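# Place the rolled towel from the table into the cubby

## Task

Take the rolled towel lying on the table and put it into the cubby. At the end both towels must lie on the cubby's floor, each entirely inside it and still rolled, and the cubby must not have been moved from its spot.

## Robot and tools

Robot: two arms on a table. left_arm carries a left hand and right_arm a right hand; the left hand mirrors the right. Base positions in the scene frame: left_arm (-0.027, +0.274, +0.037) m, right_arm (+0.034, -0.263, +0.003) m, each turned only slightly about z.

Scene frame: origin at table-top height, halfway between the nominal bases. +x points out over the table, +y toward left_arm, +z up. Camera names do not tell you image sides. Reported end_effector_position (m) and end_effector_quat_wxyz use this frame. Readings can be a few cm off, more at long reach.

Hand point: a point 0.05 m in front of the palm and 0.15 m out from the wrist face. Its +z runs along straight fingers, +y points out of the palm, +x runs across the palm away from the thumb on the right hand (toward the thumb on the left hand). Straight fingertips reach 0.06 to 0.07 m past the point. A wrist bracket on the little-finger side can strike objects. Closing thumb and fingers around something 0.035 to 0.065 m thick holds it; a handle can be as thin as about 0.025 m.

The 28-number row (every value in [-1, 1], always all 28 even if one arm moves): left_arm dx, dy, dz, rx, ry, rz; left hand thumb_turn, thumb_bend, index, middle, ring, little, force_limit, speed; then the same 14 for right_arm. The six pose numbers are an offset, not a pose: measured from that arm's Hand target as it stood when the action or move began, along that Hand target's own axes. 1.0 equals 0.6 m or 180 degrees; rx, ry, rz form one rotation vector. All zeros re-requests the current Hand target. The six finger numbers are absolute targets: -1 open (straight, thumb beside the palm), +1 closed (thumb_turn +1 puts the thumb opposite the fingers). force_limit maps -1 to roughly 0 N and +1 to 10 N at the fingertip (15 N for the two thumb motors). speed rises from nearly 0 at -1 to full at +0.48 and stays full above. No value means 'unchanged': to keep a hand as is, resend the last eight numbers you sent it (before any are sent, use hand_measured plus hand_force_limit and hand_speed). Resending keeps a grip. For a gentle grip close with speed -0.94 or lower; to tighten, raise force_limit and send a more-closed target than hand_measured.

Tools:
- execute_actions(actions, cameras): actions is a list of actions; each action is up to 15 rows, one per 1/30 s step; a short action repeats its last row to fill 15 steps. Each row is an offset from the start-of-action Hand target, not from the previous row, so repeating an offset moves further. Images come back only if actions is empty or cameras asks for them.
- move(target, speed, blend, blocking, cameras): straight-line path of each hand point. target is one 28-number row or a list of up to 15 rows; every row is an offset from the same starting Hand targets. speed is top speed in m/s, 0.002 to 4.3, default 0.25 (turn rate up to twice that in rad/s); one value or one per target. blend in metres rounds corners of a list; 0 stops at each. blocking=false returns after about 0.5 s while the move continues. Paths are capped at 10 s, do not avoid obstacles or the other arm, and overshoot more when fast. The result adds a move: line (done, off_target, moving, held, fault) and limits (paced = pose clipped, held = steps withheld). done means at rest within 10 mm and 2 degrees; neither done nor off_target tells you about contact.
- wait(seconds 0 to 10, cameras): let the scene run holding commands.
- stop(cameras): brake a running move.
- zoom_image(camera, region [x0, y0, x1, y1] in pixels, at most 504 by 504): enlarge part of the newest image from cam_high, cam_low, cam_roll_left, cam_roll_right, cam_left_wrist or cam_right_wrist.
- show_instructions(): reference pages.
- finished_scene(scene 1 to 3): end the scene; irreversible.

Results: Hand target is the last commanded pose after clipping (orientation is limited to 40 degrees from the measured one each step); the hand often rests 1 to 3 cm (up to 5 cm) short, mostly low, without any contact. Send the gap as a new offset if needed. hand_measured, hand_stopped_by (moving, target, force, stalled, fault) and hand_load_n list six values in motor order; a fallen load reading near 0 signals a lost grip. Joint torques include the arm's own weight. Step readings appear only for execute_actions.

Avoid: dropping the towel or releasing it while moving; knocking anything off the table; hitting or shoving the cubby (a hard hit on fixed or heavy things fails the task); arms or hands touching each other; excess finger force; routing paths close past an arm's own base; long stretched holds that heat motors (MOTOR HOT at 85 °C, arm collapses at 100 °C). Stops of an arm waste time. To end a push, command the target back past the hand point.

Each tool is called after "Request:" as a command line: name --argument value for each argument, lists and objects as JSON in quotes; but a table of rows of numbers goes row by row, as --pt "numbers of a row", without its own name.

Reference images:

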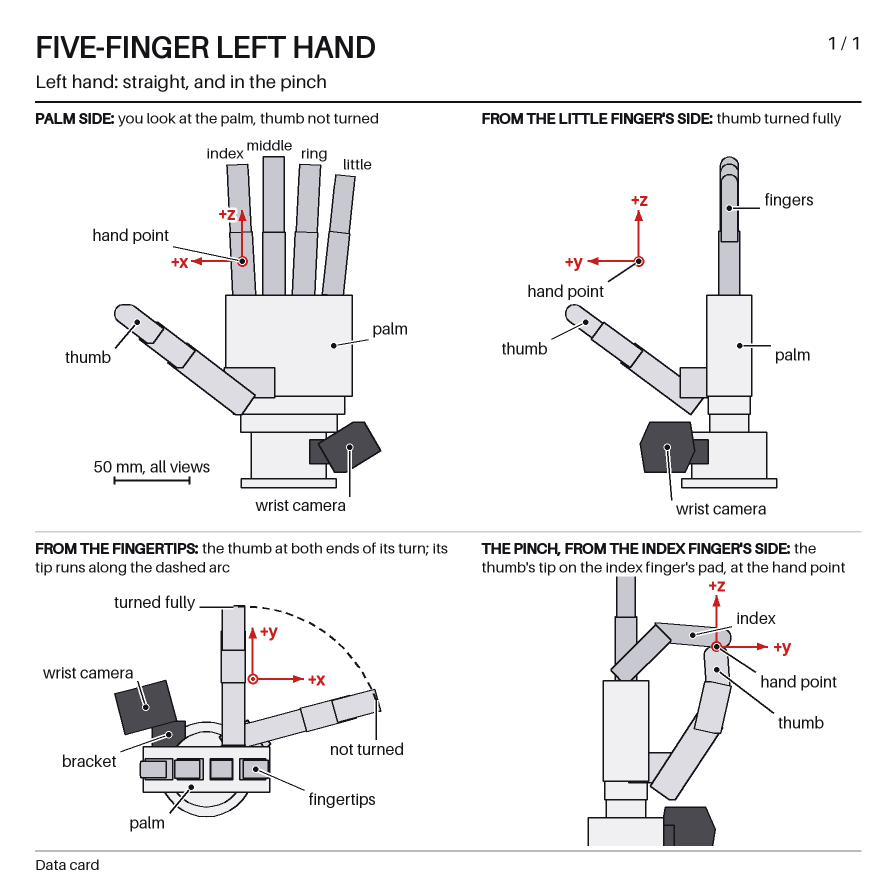

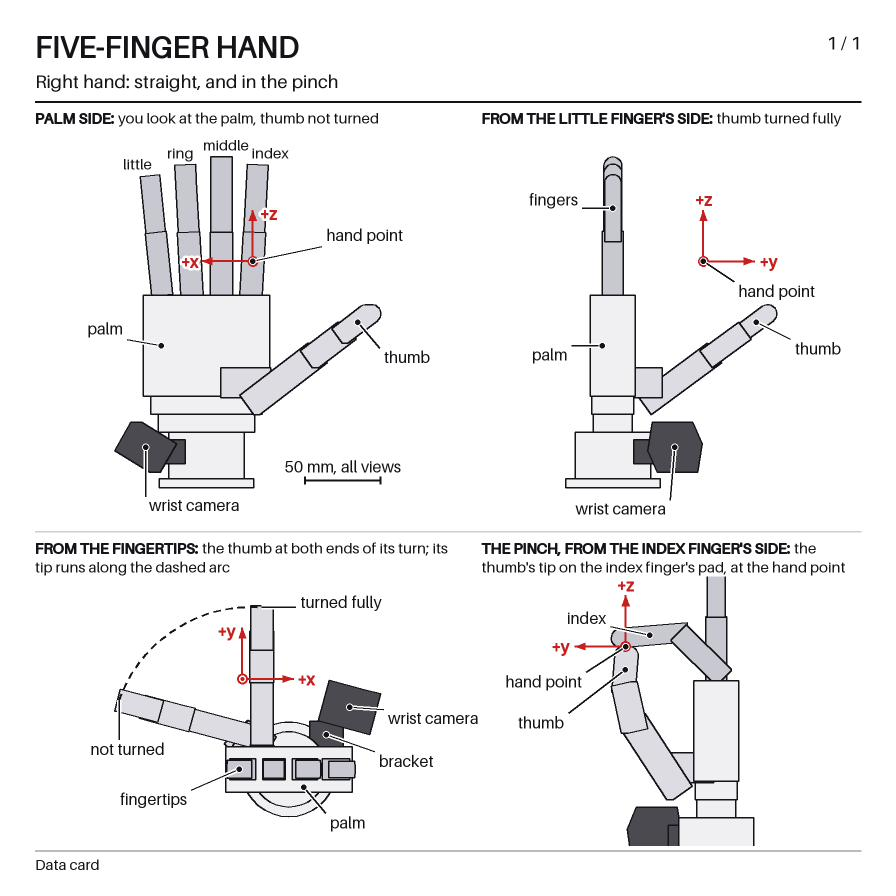

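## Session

Request:
execute_actions --actions '[]'

Request:
zoom_image --camera "cam_roll_left" --region '[90, 120, 504, 504]'

Request:
zoom_image --camera "cam_high" --region '[60, 100, 340, 380]'

Scene clock: 0.00 s.
left_arm: end_effector_position=(+0.2206, +0.0572, +0.1672) hand_measured=(-1.000, -1.000, -1.000, -1.000, -1.000, -1.000) hand_load_n=(+0.0, +0.0, +0.0, +0.0, +0.5, +0.0) hand_stopped_by=(target, target, target, target, target, target) hand_force_limit=0.00 hand_speed=-0.80 end_effector_quat_wxyz=(+0.147, -0.350, +0.876, -0.297) | right_arm: end_effector_position=(+0.4724, -0.1320, +0.2323) hand_measured=(-1.000, -1.000, -1.000, -1.000, -1.000, -1.000) hand_load_n=(+0.0, +0.0, +0.0, +0.0, +0.0, +0.0) hand_stopped_by=(target, target, target, target, target, target) hand_force_limit=0.00 hand_speed=-0.80 end_effector_quat_wxyz=(+0.117, -0.377, +0.698, -0.597)
Joint positions: left_arm=[-0.598 0.904 0.662 -0.656 0.073 0.17] | right_arm=[0.624 1.43 1.174 -1.253 1.308 1.205]
Joint velocities: within noise
Joint torques (N m): no reading
Motor temperatures (°C): left_arm=[29 32 32 30 30 28] | right_arm=[29 30 31 27 28 26]
Heat: left arm: hottest shoulder 32 °C; right arm: hottest elbow 31 °C.
Hand target: left_arm +0.2307, +0.0490, +0.1868; +0.157, -0.348, +0.868, -0.317 | right_arm +0.4787, -0.1276, +0.2485; +0.134, -0.366, +0.703, -0.596
camera_calibration:
cam_left_wrist: T_world_to_cam=[[0.35119, -0.735148, 0.579847, -0.132526], [-0.936299, -0.273761, 0.219997, 0.186562], [-0.00299112, -0.620171, -0.784461, 0.283506], [0, 0, 0, 1]] pos_world=[0.222068, 0.129469, 0.258201]
cam_right_wrist: T_world_to_cam=[[-0.538787, -0.213676, -0.814893, 0.419489], [0.16464, 0.921939, -0.350601, 0.12799], [0.826197, -0.323064, -0.46155, -0.213972], [0, 0, 0, 1]] pos_world=[0.381727, -0.0974905, 0.287953]

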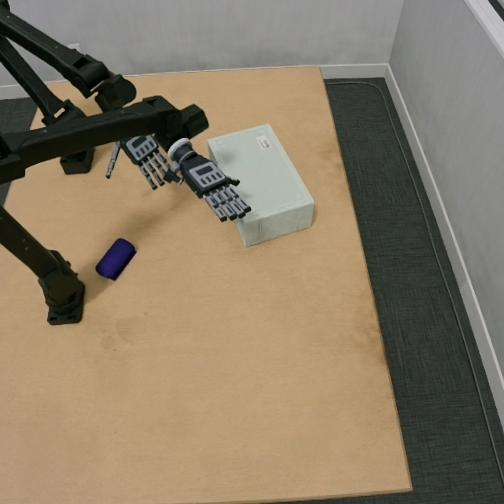

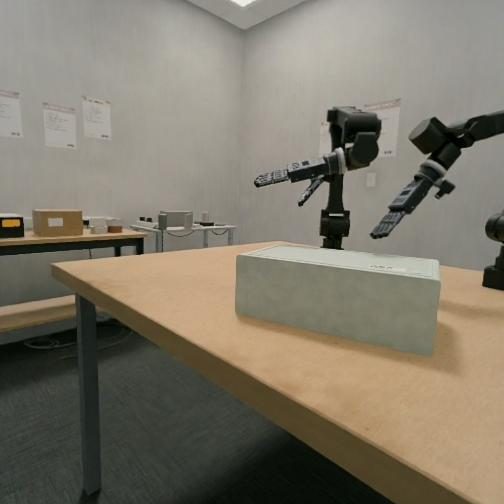

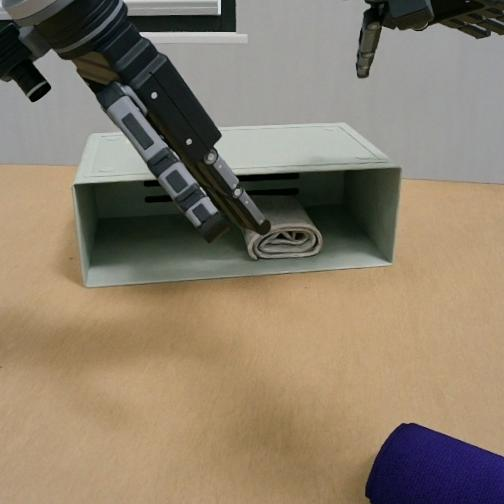

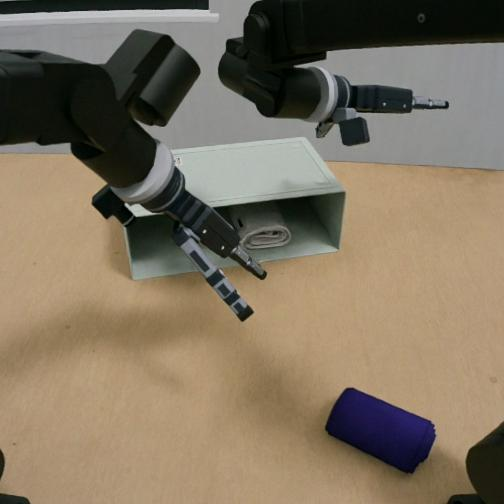

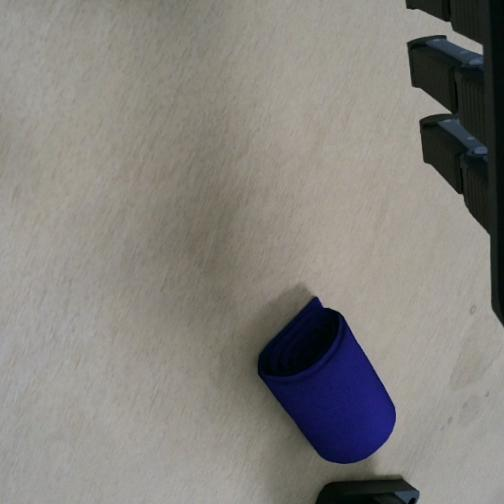

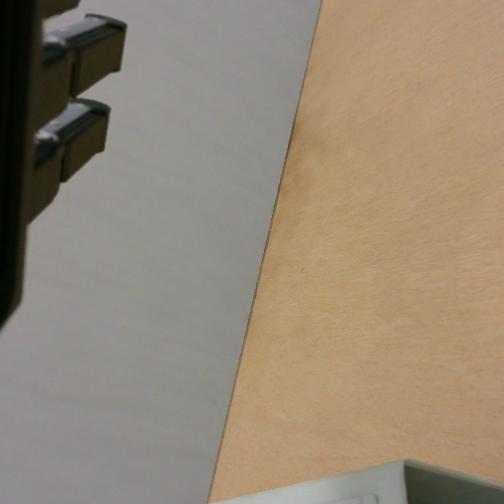

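Scaled by 1.217 from the camera's 504x504 image, which has a finer 720x720 frame.

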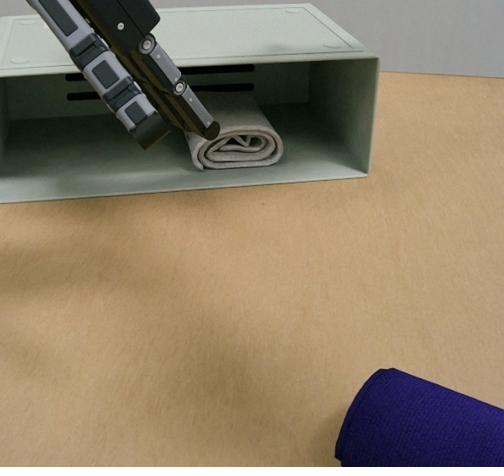

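Scaled by 1.800 from the camera's 504x504 image, which has a finer 720x720 frame.

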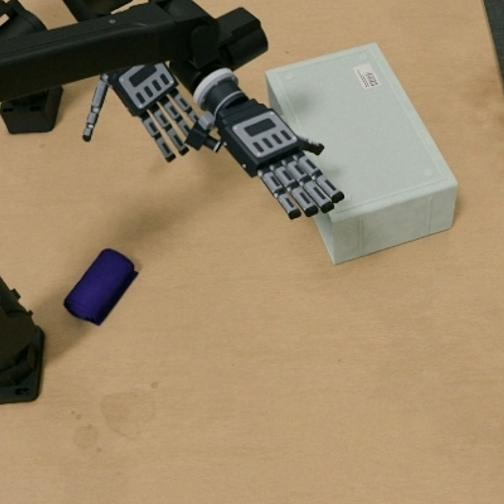

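Request:
move --pt "0 0 0 0 0 0 1 -1 -0.6 -0.6 -0.6 -0.6 -0.3 0 0.4318 0.0923 0.2702 -0.2349 -0.1211 0.0090 -1 -1 -1 -1 -1 -1 0 -0.8" --pt "0.3495 -0.0815 0.1292 0.0237 -0.0387 -0.0642 1 -1 -0.6 -0.6 -0.6 -0.6 -0.3 0 0.4318 0.0923 0.2702 -0.2349 -0.1211 0.0090 -1 -1 -1 -1 -1 -1 0 -0.8" --speed '[0.35,0.25]' --cameras '["all"]'

Scene clock: 90.97 s.
left_arm: end_effector_position=(+0.1370, -0.1316, +0.1222) hand_measured=(+1.000, -1.000, -0.600, -0.600, -0.600, -0.600) hand_load_n=(+0.0, +0.0, +0.0, +0.0, +0.0, +0.0) hand_stopped_by=(target, target, target, target, target, target) hand_force_limit=-0.30 hand_speed=0.00 end_effector_quat_wxyz=(+0.197, -0.436, +0.823, -0.307) | right_arm: end_effector_position=(+0.3663, -0.4134, +0.1888) hand_measured=(-1.000, -1.000, -1.000, -1.000, -1.000, -1.000) hand_load_n=(+0.0, +0.0, +0.0, +0.0, +0.0, +0.0) hand_stopped_by=(target, target, target, target, target, target) hand_force_limit=0.00 hand_speed=-0.80 end_effector_quat_wxyz=(+0.115, -0.476, +0.849, -0.197)
Joint positions: left_arm=[-1.264 1.28 0.786 -0.489 -0.49 -0.532] | right_arm=[-0.558 1.12 0.994 -0.985 0.009 0.036]
Joint torques (N m): left_arm=[-0.15 -5.25 10.43 1.07 -0.53 -0.22] | right_arm=[-0.85 -8.88 11.63 0.9 -0.2 -0.16]
Motor temperatures (°C): left_arm=[29 32 42 30 30 28] | right_arm=[29 33 40 27 29 26]
Heat: left arm: hottest elbow 42 °C; right arm: hottest elbow 40 °C.
Hand target: left_arm +0.1450, -0.1599, +0.1499; +0.190, -0.446, +0.805, -0.342 | right_arm +0.3795, -0.4206, +0.2197; +0.129, -0.483, +0.837, -0.224
Off the commanded pose: left_arm 0.040 m, 5 deg | right_arm 0.034 m, 4 deg.
move: off_target (left_arm, right_arm)
camera_calibration:
cam_left_wrist: T_world_to_cam=[[0.461709, -0.623701, 0.630731, -0.222552], [-0.869183, -0.460033, 0.181355, 0.0375936], [0.177046, -0.631954, -0.754512, 0.101056], [0, 0, 0, 1]] pos_world=[0.117538, -0.0576489, 0.2098]
cam_right_wrist: T_world_to_cam=[[-0.862413, 0.202978, -0.463727, 0.491354], [0.0415523, 0.941381, 0.334776, 0.313316], [0.504496, 0.269447, -0.820294, 0.193182], [0, 0, 0, 1]] pos_world=[0.313272, -0.446736, 0.28143]

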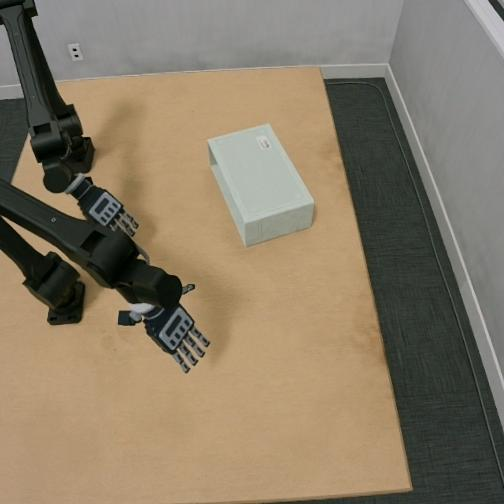

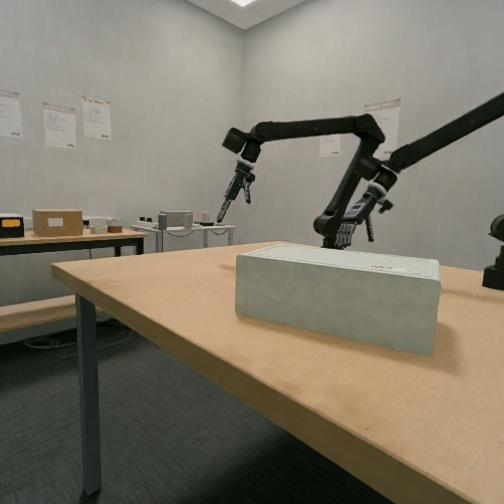

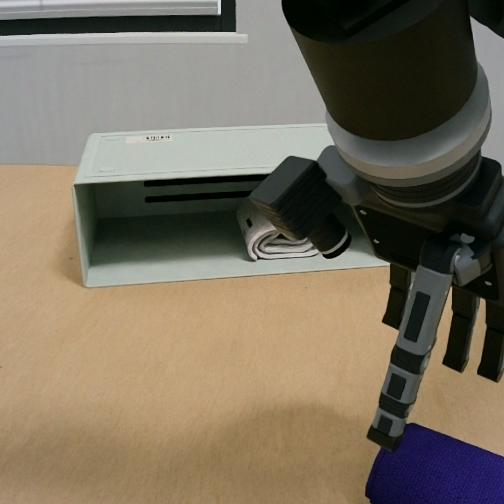

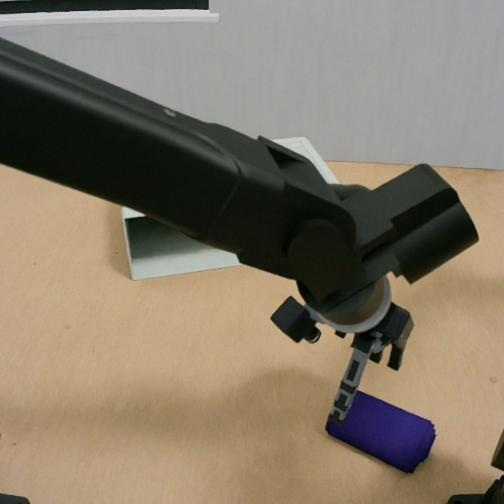

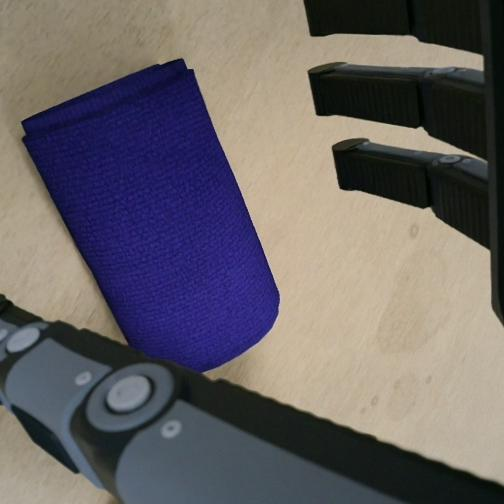

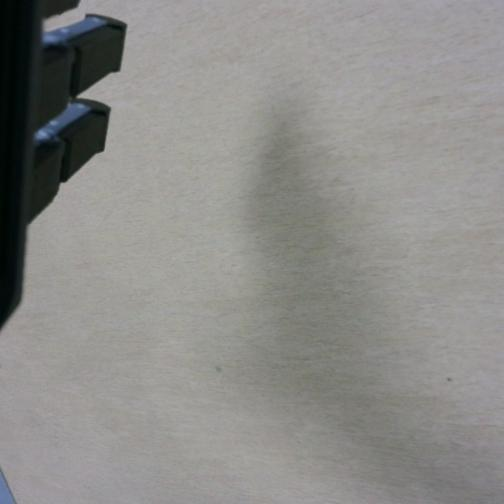

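Request:
move --target '[0.0752,0.0477,0.1018,0,-0.008,-0.0077,1,-1,-0.6,-0.6,-0.6,-0.6,-0.3,0,0,0,0,0,0,0,-1,-1,-1,-1,-1,-1,0,-0.8]' --speed 0.15 --cameras '["cam_roll_left","cam_roll_right","cam_left_wrist"]'

Scene clock: 114.47 s.
left_arm: end_effector_position=(+0.1366, -0.1779, +0.0613) hand_measured=(+1.000, -1.000, -0.600, -0.600, -0.600, -0.600) hand_load_n=(+0.0, +0.0, +0.0, +0.0, +0.0, +0.0) hand_stopped_by=(target, target, target, target, target, target) hand_force_limit=-0.30 hand_speed=0.00 end_effector_quat_wxyz=(+0.205, -0.452, +0.814, -0.302) | right_arm: end_effector_position=(+0.3663, -0.4134, +0.1888) hand_measured=(-1.000, -1.000, -1.000, -1.000, -1.000, -1.000) hand_load_n=(+0.0, +0.0, +0.0, -0.5, +0.0, +0.0) hand_stopped_by=(target, target, target, target, target, target) hand_force_limit=0.00 hand_speed=-0.80 end_effector_quat_wxyz=(+0.115, -0.476, +0.849, -0.197)
Joint positions: left_arm=[-1.309 1.512 0.832 -0.346 -0.54 -0.613] | right_arm=[-0.558 1.12 0.994 -0.985 0.009 0.036]
Joint torques (N m): left_arm=[-1.03 -6.77 9.48 1.03 -0.56 -0.23] | right_arm=[-0.85 -8.88 11.63 0.91 -0.2 -0.17]
Motor temperatures (°C): left_arm=[29 32 43 30 30 28] | right_arm=[29 33 46 27 29 26]
Heat: left arm: hottest elbow 43 °C; right arm: hottest elbow 46 °C.
Hand target: left_arm +0.1415, -0.2109, +0.0869; +0.196, -0.460, +0.797, -0.339 | right_arm +0.3795, -0.4206, +0.2197; +0.129, -0.483, +0.837, -0.224
Off the commanded pose: left_arm 0.042 m, 5 deg | right_arm 0.034 m, 4 deg.
move: off_target (left_arm, right_arm)
camera_calibration:
cam_left_wrist: T_world_to_cam=[[0.485442, -0.606176, 0.629998, -0.212973], [-0.849551, -0.497203, 0.176215, 0.0179089], [0.20642, -0.620757, -0.756341, 0.0239056], [0, 0, 0, 1]] pos_world=[0.113666, -0.105355, 0.149097]
Images, in order (width x height): cam_roll_left 504x504, cam_roll_right 504x504, cam_left_wrist 504x504.

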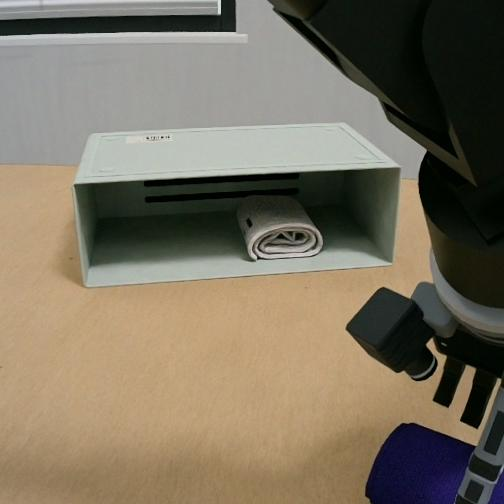

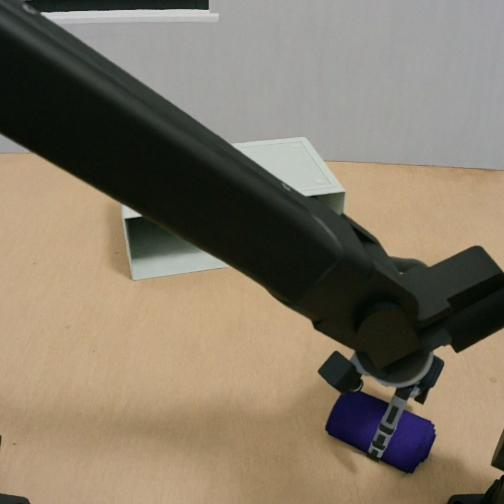

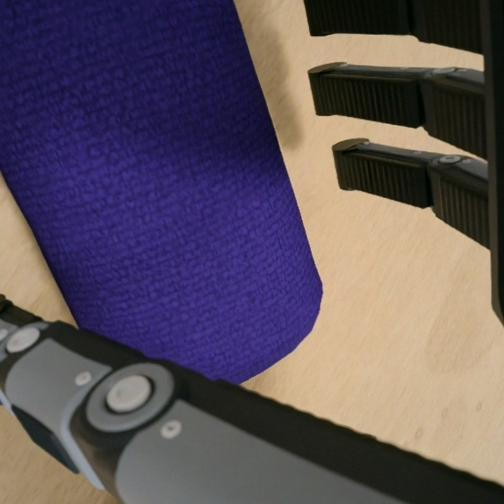

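Request:
move --target '[0.0097,0.0288,0.0277,0,0,0,1,-1,-0.6,-0.6,-0.6,-0.6,-0.3,0,0,0,0,0,0,0,-1,-1,-1,-1,-1,-1,0,-0.8]' --speed 0.1 --cameras '["cam_roll_left","cam_roll_right","cam_left_wrist"]'

Scene clock: 139.30 s.
left_arm: end_effector_position=(+0.1398, -0.1875, +0.0443) hand_measured=(+1.000, -1.000, -0.600, -0.600, -0.600, -0.600) hand_load_n=(+0.0, +0.0, +0.5, +0.0, +0.0, +0.0) hand_stopped_by=(target, target, target, target, target, target) hand_force_limit=-0.30 hand_speed=0.00 end_effector_quat_wxyz=(+0.205, -0.456, +0.810, -0.308) | right_arm: end_effector_position=(+0.3663, -0.4134, +0.1888) hand_measured=(-1.000, -1.000, -1.000, -1.000, -1.000, -1.000) hand_load_n=(+0.0, -0.5, +0.0, +0.0, +0.0, +0.0) hand_stopped_by=(target, target, target, target, target, target) hand_force_limit=0.00 hand_speed=-0.80 end_effector_quat_wxyz=(+0.115, -0.476, +0.849, -0.197)
Joint positions: left_arm=[-1.309 1.565 0.832 -0.282 -0.545 -0.62] | right_arm=[-0.558 1.12 0.994 -0.985 0.009 0.036]
Joint torques (N m): left_arm=[-0.56 -7.3 8.5 1.18 -0.54 -0.24] | right_arm=[-0.85 -8.88 11.64 0.91 -0.2 -0.17]
Heat: left arm: hottest elbow 41 °C; right arm: hottest elbow 49 °C.
Hand target: left_arm +0.1385, -0.2159, +0.0629; +0.196, -0.460, +0.797, -0.339 | right_arm +0.3795, -0.4206, +0.2197; +0.129, -0.483, +0.837, -0.224
Off the commanded pose: left_arm 0.034 m, 4 deg | right_arm 0.034 m, 4 deg.
move: off_target (left_arm, right_arm)
camera_calibration:
cam_left_wrist: T_world_to_cam=[[0.486685, -0.594438, 0.640141, -0.207993], [-0.846924, -0.500698, 0.178946, 0.0177641], [0.214145, -0.629241, -0.747126, 0.00138853], [0, 0, 0, 1]] pos_world=[0.115975, -0.113871, 0.131004]
Images, in order (width x height): cam_roll_left 504x504, cam_roll_right 504x504, cam_left_wrist 504x504.

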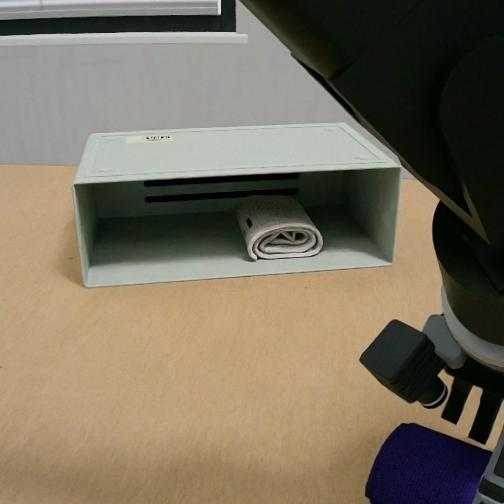

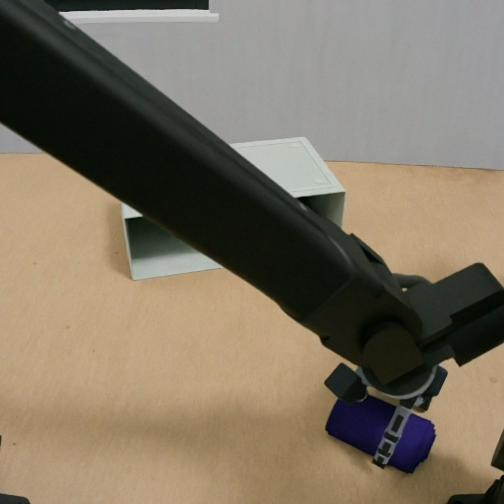

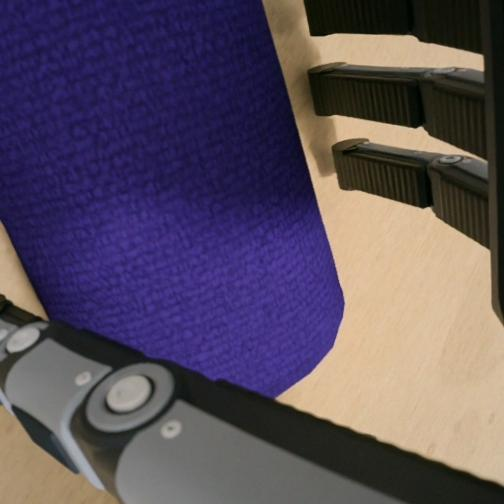

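Request:
move --target '[0,0.0175,0.0105,0,0,0,1,-1,-0.6,-0.6,-0.6,-0.6,-0.3,0,0,0,0,0,0,0,-1,-1,-1,-1,-1,-1,0,-0.8]' --speed 0.1 --cameras '["cam_left_wrist"]'

Scene clock: 147.47 s.
left_arm: end_effector_position=(+0.1406, -0.1945, +0.0429) hand_measured=(+1.000, -1.000, -0.600, -0.600, -0.600, -0.600) hand_load_n=(+0.0, +0.0, +0.0, -0.5, +0.0, +0.0) hand_stopped_by=(target, target, target, target, target, target) hand_force_limit=-0.30 hand_speed=0.00 end_effector_quat_wxyz=(+0.205, -0.458, +0.804, -0.319) | right_arm: end_effector_position=(+0.3663, -0.4134, +0.1888) hand_measured=(-1.000, -1.000, -1.000, -1.000, -1.000, -1.000) hand_load_n=(+0.0, +0.0, +0.0, +0.0, +0.0, +0.0) hand_stopped_by=(target, target, target, target, target, target) hand_force_limit=0.00 hand_speed=-0.80 end_effector_quat_wxyz=(+0.115, -0.476, +0.849, -0.197)
Joint positions: left_arm=[-1.313 1.578 0.832 -0.248 -0.553 -0.624] | right_arm=[-0.558 1.12 0.994 -0.985 0.009 0.036]
Joint torques (N m): left_arm=[-1.2 -7.18 7.19 1.05 -0.42 -0.26] | right_arm=[-0.85 -8.88 11.63 0.91 -0.2 -0.16]
Heat: left arm: hottest elbow 41 °C; right arm: hottest elbow 50 °C.
Hand target: left_arm +0.1362, -0.2145, +0.0510; +0.196, -0.460, +0.797, -0.339 | right_arm +0.3795, -0.4206, +0.2197; +0.129, -0.483, +0.837, -0.224
Off the commanded pose: left_arm 0.022 m, 3 deg | right_arm 0.034 m, 4 deg.
move: off_target (left_arm, right_arm)
camera_calibration:
cam_left_wrist: T_world_to_cam=[[0.481871, -0.578755, 0.657908, -0.208812], [-0.84731, -0.499112, 0.18153, 0.0154634], [0.223309, -0.644926, -0.730892, -0.00924578], [0, 0, 0, 1]] pos_world=[0.115787, -0.119096, 0.127814]
Images, in order (width x height): cam_left_wrist 504x504.

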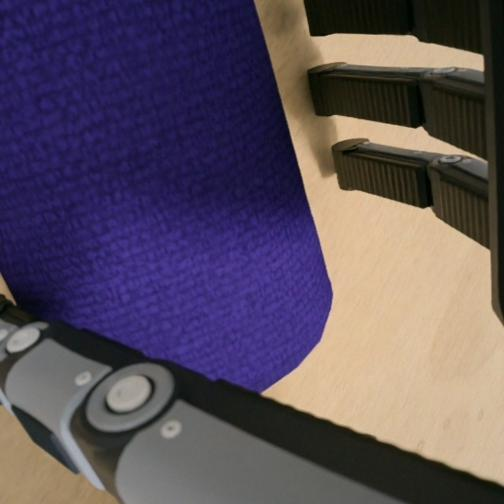

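Request:
move --target '[0,0.0212,0.002,0,0,0,1,-1,-0.6,-0.6,-0.6,-0.6,-0.3,0,0,0,0,0,0,0,-1,-1,-1,-1,-1,-1,0,-0.8]' --speed 0.1 --cameras '["cam_left_wrist","cam_roll_right"]'

Scene clock: 161.20 s.
left_arm: end_effector_position=(+0.1384, -0.2014, +0.0424) hand_measured=(+1.000, -1.000, -0.600, -0.600, -0.600, -0.600) hand_load_n=(+0.0, +0.0, +0.0, +0.0, +0.0, +0.0) hand_stopped_by=(target, target, target, target, target, target) hand_force_limit=-0.30 hand_speed=0.00 end_effector_quat_wxyz=(+0.203, -0.459, +0.800, -0.329) | right_arm: end_effector_position=(+0.3663, -0.4134, +0.1888) hand_measured=(-1.000, -1.000, -1.000, -1.000, -1.000, -1.000) hand_load_n=(+0.0, +0.0, +0.0, +0.0, +0.0, +0.0) hand_stopped_by=(target, target, target, target, target, target) hand_force_limit=0.00 hand_speed=-0.80 end_effector_quat_wxyz=(+0.115, -0.476, +0.849, -0.197)
Joint positions: left_arm=[-1.324 1.587 0.832 -0.222 -0.562 -0.635] | right_arm=[-0.558 1.12 0.994 -0.985 0.009 0.036]
Joint torques (N m): left_arm=[-1.44 -6.42 5.57 1.22 -0.35 -0.28] | right_arm=[-0.85 -8.88 11.63 0.91 -0.2 -0.17]
Motor temperatures (°C): left_arm=[29 33 40 30 30 28] | right_arm=[29 32 52 27 28 26]
Heat: left arm: hottest elbow 40 °C; right arm: hottest elbow 52 °C.
Hand target: left_arm +0.1293, -0.2105, +0.0410; +0.196, -0.460, +0.797, -0.339 | right_arm +0.3795, -0.4206, +0.2197; +0.129, -0.483, +0.837, -0.224
Off the commanded pose: left_arm 0.013 m, 1 deg | right_arm 0.034 m, 4 deg.
move: off_target (left_arm, right_arm)
camera_calibration:
cam_left_wrist: T_world_to_cam=[[0.477726, -0.563609, 0.673886, -0.208372], [-0.847791, -0.49684, 0.185474, 0.0105632], [0.230279, -0.65992, -0.715176, -0.0182251], [0, 0, 0, 1]] pos_world=[0.112697, -0.124219, 0.125426]
Images, in order (width x height): cam_roll_right 504x504, cam_left_wrist 504x504.

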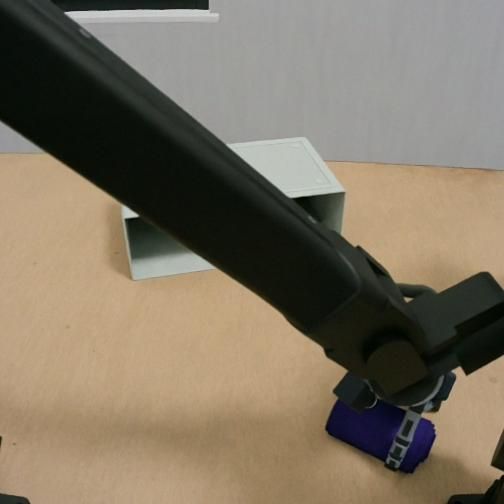

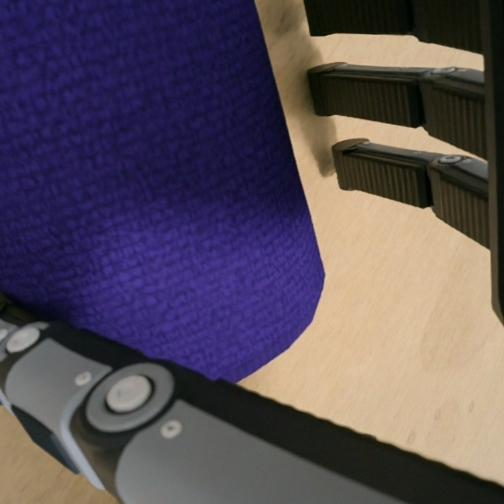

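Request:
move --target '[-0.051,0.0247,-0.0133,0,0,0,1,-1,-0.6,-0.6,-0.6,-0.6,-0.3,0,0,0,0,0,0,0,-1,-1,-1,-1,-1,-1,0,-0.8]' --speed 0.1 --cameras '["cam_left_wrist","cam_roll_right"]'

Scene clock: 170.87 s.
left_arm: end_effector_position=(+0.1315, -0.1833, +0.0405) hand_measured=(+1.000, -1.000, -0.600, -0.600, -0.600, -0.600) hand_load_n=(+0.0, +0.0, +0.0, +2.0, +0.0, +0.0) hand_stopped_by=(target, target, target, target, target, target) hand_force_limit=-0.30 hand_speed=0.00 end_effector_quat_wxyz=(+0.195, -0.463, +0.793, -0.344) | right_arm: end_effector_position=(+0.3663, -0.4134, +0.1888) hand_measured=(-1.000, -1.000, -1.000, -1.000, -1.000, -1.000) hand_load_n=(+0.0, +0.0, +0.0, +0.0, +0.0, +0.0) hand_stopped_by=(target, target, target, target, target, target) hand_force_limit=0.00 hand_speed=-0.80 end_effector_quat_wxyz=(+0.115, -0.476, +0.849, -0.197)
Joint positions: left_arm=[-1.327 1.538 0.75 -0.156 -0.557 -0.643] | right_arm=[-0.558 1.12 0.994 -0.985 0.009 0.036]
Joint torques (N m): left_arm=[0.67 -6.83 4.34 0.57 -0.02 -0.01] | right_arm=[-0.85 -8.88 11.63 0.9 -0.2 -0.16]
Heat: left arm: hottest elbow 39 °C; right arm: hottest elbow 53 °C.
Hand target: left_arm +0.1307, -0.1760, +0.0359; +0.196, -0.460, +0.797, -0.339 | right_arm +0.3795, -0.4206, +0.2197; +0.129, -0.483, +0.837, -0.224
Off the commanded pose: left_arm 0.009 m, 1 deg | right_arm 0.034 m, 4 deg.
move: off_target (right_arm)
camera_calibration:
cam_left_wrist: T_world_to_cam=[[0.476822, -0.538457, 0.69477, -0.189645], [-0.848194, -0.489275, 0.202921, 0.0147662], [0.230669, -0.686057, -0.690013, -0.0119046], [0, 0, 0, 1]] pos_world=[0.105698, -0.103058, 0.120549]
Images, in order (width x height): cam_roll_right 504x504, cam_left_wrist 504x504.

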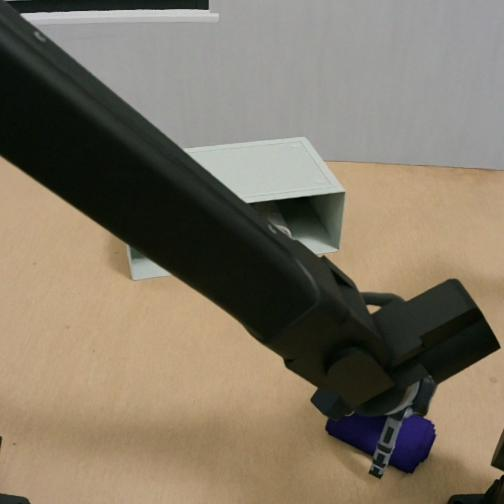

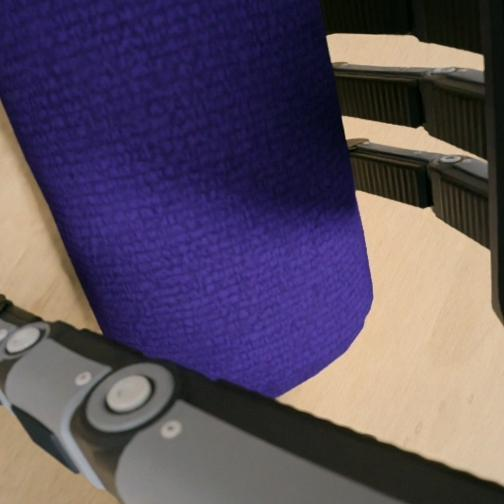

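Request:
execute_actions --actions '[[[0,0,0,0,0,0,1,-1,0.5,0.5,0.5,0.5,-0.2,-0.8,0,0,0,0,0,0,-1,-1,-1,-1,-1,-1,0,-0.8]],[[0,0,0,0,0,0,1,-1,0.5,0.5,0.5,0.5,-0.2,-0.8,0,0,0,0,0,0,-1,-1,-1,-1,-1,-1,0,-0.8]]]' --cameras '["cam_left_wrist","cam_roll_right"]'

Scene clock: 181.77 s.
left_arm: end_effector_position=(+0.1294, -0.1768, +0.0362) hand_measured=(+1.000, -1.000, +0.488, +0.284, +0.500, +0.500) hand_load_n=(+1.5, +1.5, +4.5, +0.0, +2.5, +0.0) hand_stopped_by=(target, target, force, force, target, target) hand_force_limit=-0.20 hand_speed=-0.80 end_effector_quat_wxyz=(+0.194, -0.462, +0.796, -0.340) | right_arm: end_effector_position=(+0.3663, -0.4134, +0.1888) hand_measured=(-1.000, -1.000, -1.000, -1.000, -1.000, -1.000) hand_load_n=(+0.0, +0.0, +0.0, +0.0, +0.0, -0.5) hand_stopped_by=(target, target, target, target, target, target) hand_force_limit=0.00 hand_speed=-0.80 end_effector_quat_wxyz=(+0.115, -0.476, +0.849, -0.197)
Joint positions: left_arm=[-1.326 1.533 0.733 -0.152 -0.551 -0.643] | right_arm=[-0.558 1.12 0.994 -0.985 0.009 0.036]
Joint torques (N m): left_arm=[0.26 -6.07 5.35 0.24 -0.23 -0.06] | right_arm=[-0.85 -8.88 11.63 0.91 -0.2 -0.17]
Heat: left arm: hottest elbow 38 °C; right arm: hottest elbow 53 °C.
Hand target: left_arm +0.1307, -0.1760, +0.0359; +0.196, -0.460, +0.797, -0.339 | right_arm +0.3795, -0.4206, +0.2197; +0.129, -0.483, +0.837, -0.224
Off the commanded pose: left_arm 0.002 m, 0 deg | right_arm 0.034 m, 4 deg.
Step readings (end_effector_position of left_arm | right_arm):
0: (+0.1315, -0.1833, +0.0405) | (+0.3663, -0.4134, +0.1888)
1: (+0.1315, -0.1833, +0.0405) | (+0.3663, -0.4134, +0.1888)
2: (+0.1315, -0.1833, +0.0405) | (+0.3663, -0.4134, +0.1888)
4: (+0.1321, -0.1834, +0.0408) | (+0.3663, -0.4134, +0.1888)
8: (+0.1346, -0.1835, +0.0422) | (+0.3663, -0.4134, +0.1888)
15: (+0.1349, -0.1838, +0.0436) | (+0.3663, -0.4134, +0.1888)
16: (+0.1349, -0.1838, +0.0436) | (+0.3663, -0.4134, +0.1888)
17: (+0.1349, -0.1838, +0.0436) | (+0.3663, -0.4134, +0.1888)
19: (+0.1349, -0.1838, +0.0436) | (+0.3663, -0.4134, +0.1888)
23: (+0.1349, -0.1838, +0.0436) | (+0.3663, -0.4134, +0.1888)
30: (+0.1332, -0.1828, +0.0421) | (+0.3663, -0.4134, +0.1888)
camera_calibration:
cam_left_wrist: T_world_to_cam=[[0.480303, -0.543823, 0.688161, -0.183395], [-0.847833, -0.488856, 0.205424, 0.017037], [0.224698, -0.682111, -0.69587, -0.0082764], [0, 0, 0, 1]] pos_world=[0.104389, -0.0970513, 0.116946]
Images, in order (width x height): cam_roll_right 504x504, cam_left_wrist 504x504.

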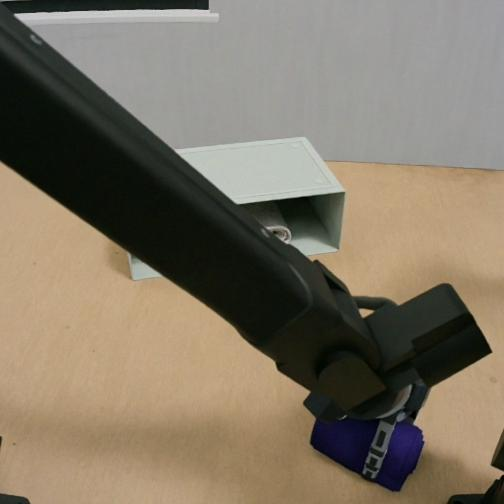

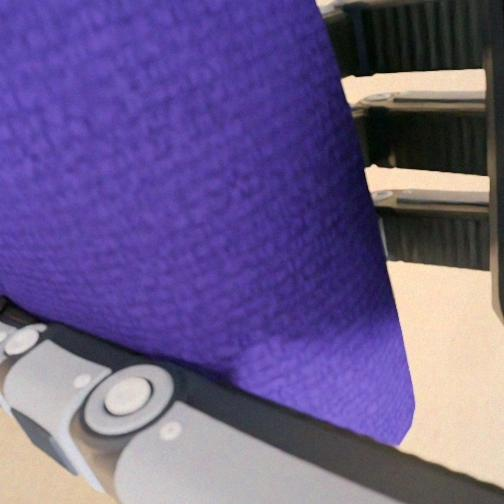

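Request:
move --pt "0 -0.1246 -0.1205 0 0 0 1 -1 0.5 0.5 0.5 0.5 -0.2 -0.8 0 0 0 0 0 0 -1 -1 -1 -1 -1 -1 0 -0.8" --pt "-0.603 -0.246 -0.0068 0.1046 -0.2082 -0.1405 1 -1 0.5 0.5 0.5 0.5 -0.2 -0.8 0 0 0 0 0 0 -1 -1 -1 -1 -1 -1 0 -0.8" --speed '[0.12,0.18]' --blend 0.03 --cameras '["all"]'

Scene clock: 215.67 s.
left_arm: end_effector_position=(+0.3922, +0.0881, +0.1389) hand_measured=(+1.000, -1.000, +0.488, +0.284, +0.500, +0.500) hand_load_n=(+1.5, +1.5, +4.5, +0.0, +2.5, +0.0) hand_stopped_by=(target, target, force, force, target, target) hand_force_limit=-0.20 hand_speed=-0.80 end_effector_quat_wxyz=(-0.426, +0.669, -0.516, +0.324) | right_arm: end_effector_position=(+0.3663, -0.4134, +0.1888) hand_measured=(-1.000, -1.000, -1.000, -1.000, -1.000, -1.000) hand_load_n=(-0.5, +0.0, +0.0, +0.0, +0.0, +0.0) hand_stopped_by=(target, target, target, target, target, target) hand_force_limit=0.00 hand_speed=-0.80 end_effector_quat_wxyz=(+0.115, -0.476, +0.849, -0.197)
Joint positions: left_arm=[-0.617 1.243 0.607 -0.01 -0.784 -0.483] | right_arm=[-0.558 1.12 0.994 -0.985 0.009 0.036]
Joint torques (N m): left_arm=[0.56 -3.78 6.71 1.59 -0.45 0.09] | right_arm=[-0.85 -8.88 11.63 0.91 -0.2 -0.16]
Motor temperatures (°C): left_arm=[29 33 37 30 30 28] | right_arm=[29 32 55 27 28 26]
Heat: left arm: hottest elbow 37 °C; right arm: hottest elbow 55 °C.
Hand target: left_arm +0.3980, +0.0872, +0.1453; -0.432, +0.665, -0.511, +0.331 | right_arm +0.3795, -0.4206, +0.2197; +0.129, -0.483, +0.837, -0.224
Off the commanded pose: left_arm 0.009 m, 1 deg | right_arm 0.034 m, 4 deg.
move: off_target (right_arm)
camera_calibration:
cam_left_wrist: T_world_to_cam=[[0.478798, -0.123041, 0.869261, -0.297786], [-0.29384, -0.955484, 0.0266043, 0.196906], [0.827291, -0.268162, -0.493638, -0.116027], [0, 0, 0, 1]] pos_world=[0.296427, 0.120387, 0.196339]
cam_right_wrist: T_world_to_cam=[[-0.862413, 0.202978, -0.463727, 0.491354], [0.0415523, 0.941381, 0.334776, 0.313316], [0.504496, 0.269447, -0.820294, 0.193182], [0, 0, 0, 1]] pos_world=[0.313272, -0.446736, 0.28143]

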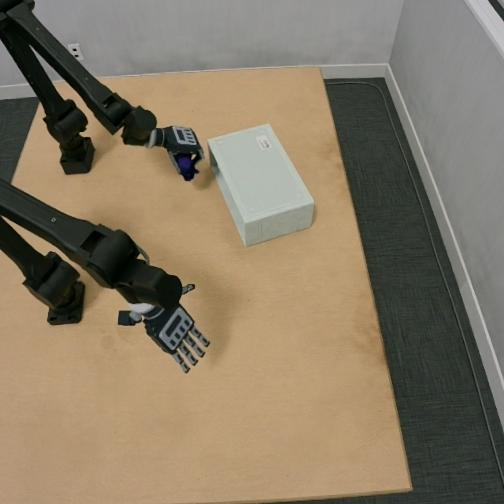

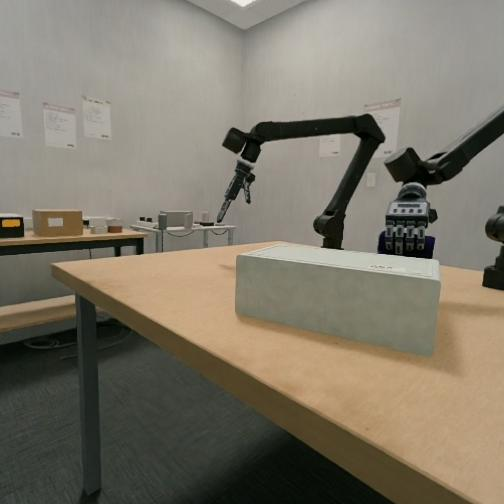

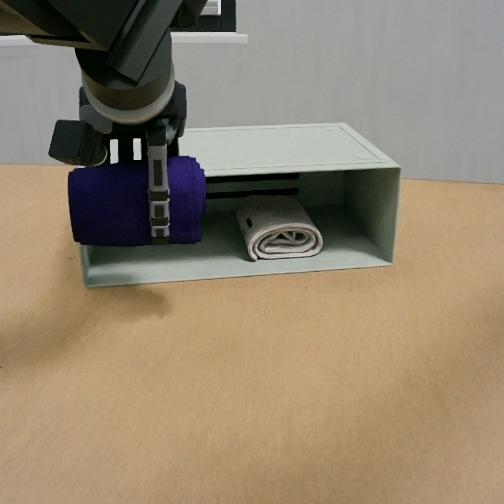

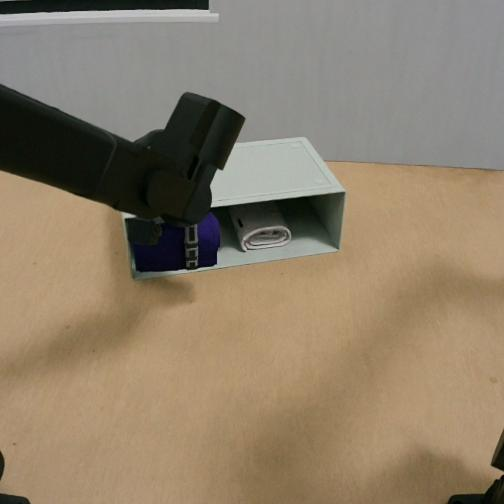

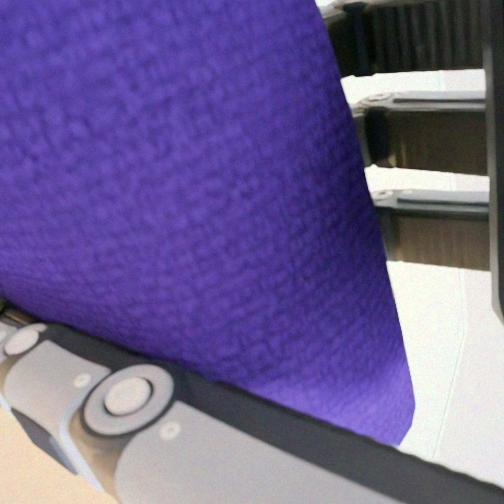

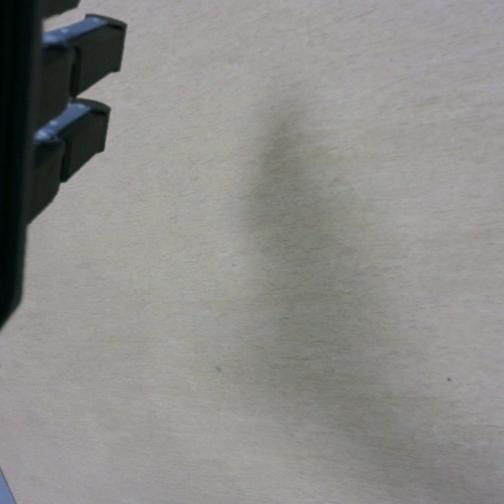

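Request:
move --target '[0.016,0.095,0.126,0,-0.0076,-0.0034,1,-1,0.5,0.5,0.5,0.5,-0.2,-0.8,0,0,0,0,0,0,-1,-1,-1,-1,-1,-1,0,-0.8]' --speed 0.12 --cameras '["cam_roll_left","cam_roll_right","cam_high"]'

Request:
zoom_image --camera "cam_roll_left" --region '[40, 100, 420, 340]'

Request:
zoom_image --camera "cam_high" --region '[130, 100, 330, 260]'

Scene clock: 238.40 s.
left_arm: end_effector_position=(+0.4312, +0.0921, +0.0488) hand_measured=(+1.000, -1.000, +0.488, +0.284, +0.500, +0.500) hand_load_n=(+1.5, +1.5, +4.0, +0.5, +3.0, +0.0) hand_stopped_by=(target, target, force, force, target, target) hand_force_limit=-0.20 hand_speed=-0.80 end_effector_quat_wxyz=(-0.430, +0.675, -0.513, +0.311) | right_arm: end_effector_position=(+0.3663, -0.4134, +0.1888) hand_measured=(-1.000, -1.000, -1.000, -1.000, -1.000, -1.000) hand_load_n=(+0.0, +0.0, +0.0, +0.0, +0.0, +0.0) hand_stopped_by=(target, target, target, target, target, target) hand_force_limit=0.00 hand_speed=-0.80 end_effector_quat_wxyz=(+0.115, -0.476, +0.849, -0.197)
Joint positions: left_arm=[-0.552 1.567 0.602 0.324 -0.752 -0.448] | right_arm=[-0.558 1.12 0.994 -0.985 0.009 0.036]
Joint torques (N m): left_arm=[1.08 -6.59 6.13 1.58 -0.23 0.09] | right_arm=[-0.85 -8.88 11.64 0.91 -0.2 -0.17]
Motor temperatures (°C): left_arm=[29 32 38 30 30 28] | right_arm=[29 32 56 27 28 26]
Heat: left arm: hottest elbow 38 °C; right arm: hottest elbow 56 °C.
Hand target: left_arm +0.4447, +0.0898, +0.0625; -0.436, +0.672, -0.503, +0.326 | right_arm +0.3795, -0.4206, +0.2197; +0.129, -0.483, +0.837, -0.224
Off the commanded pose: left_arm 0.019 m, 2 deg | right_arm 0.034 m, 4 deg.
move: off_target (left_arm, right_arm)
Images, in order (width x height): cam_high 504x504, cam_roll_left 504x504, cam_roll_right 504x504.

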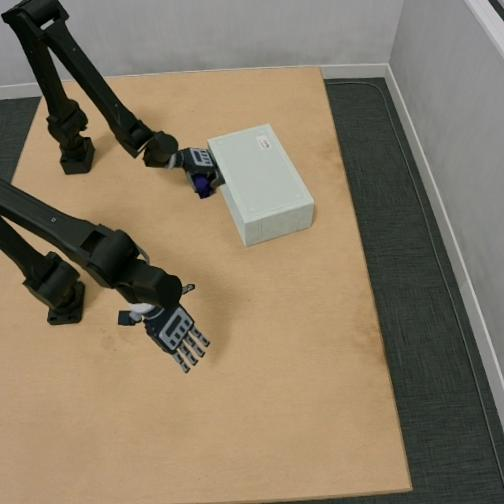

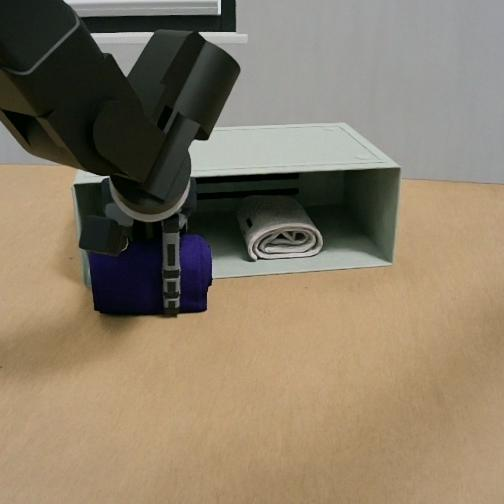

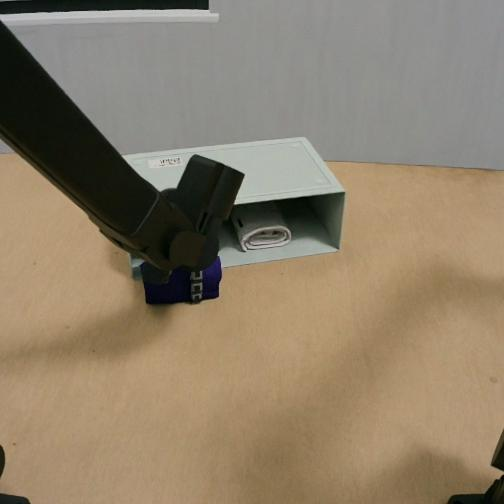

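Scaled by 1.326 from the camera's 504x504 image, which has a finer 720x720 frame.

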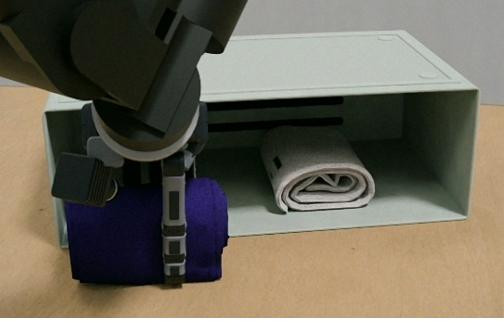

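Scaled by 2.520 from the camera's 504x504 image, which has a finer 720x720 frame.

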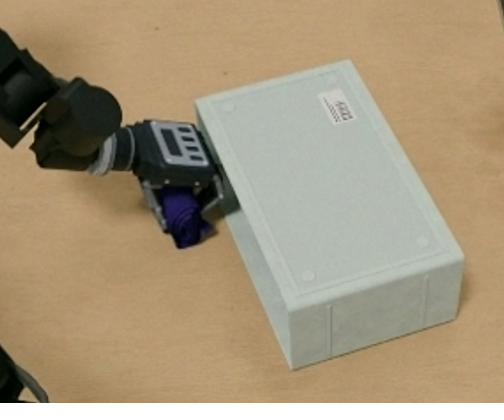

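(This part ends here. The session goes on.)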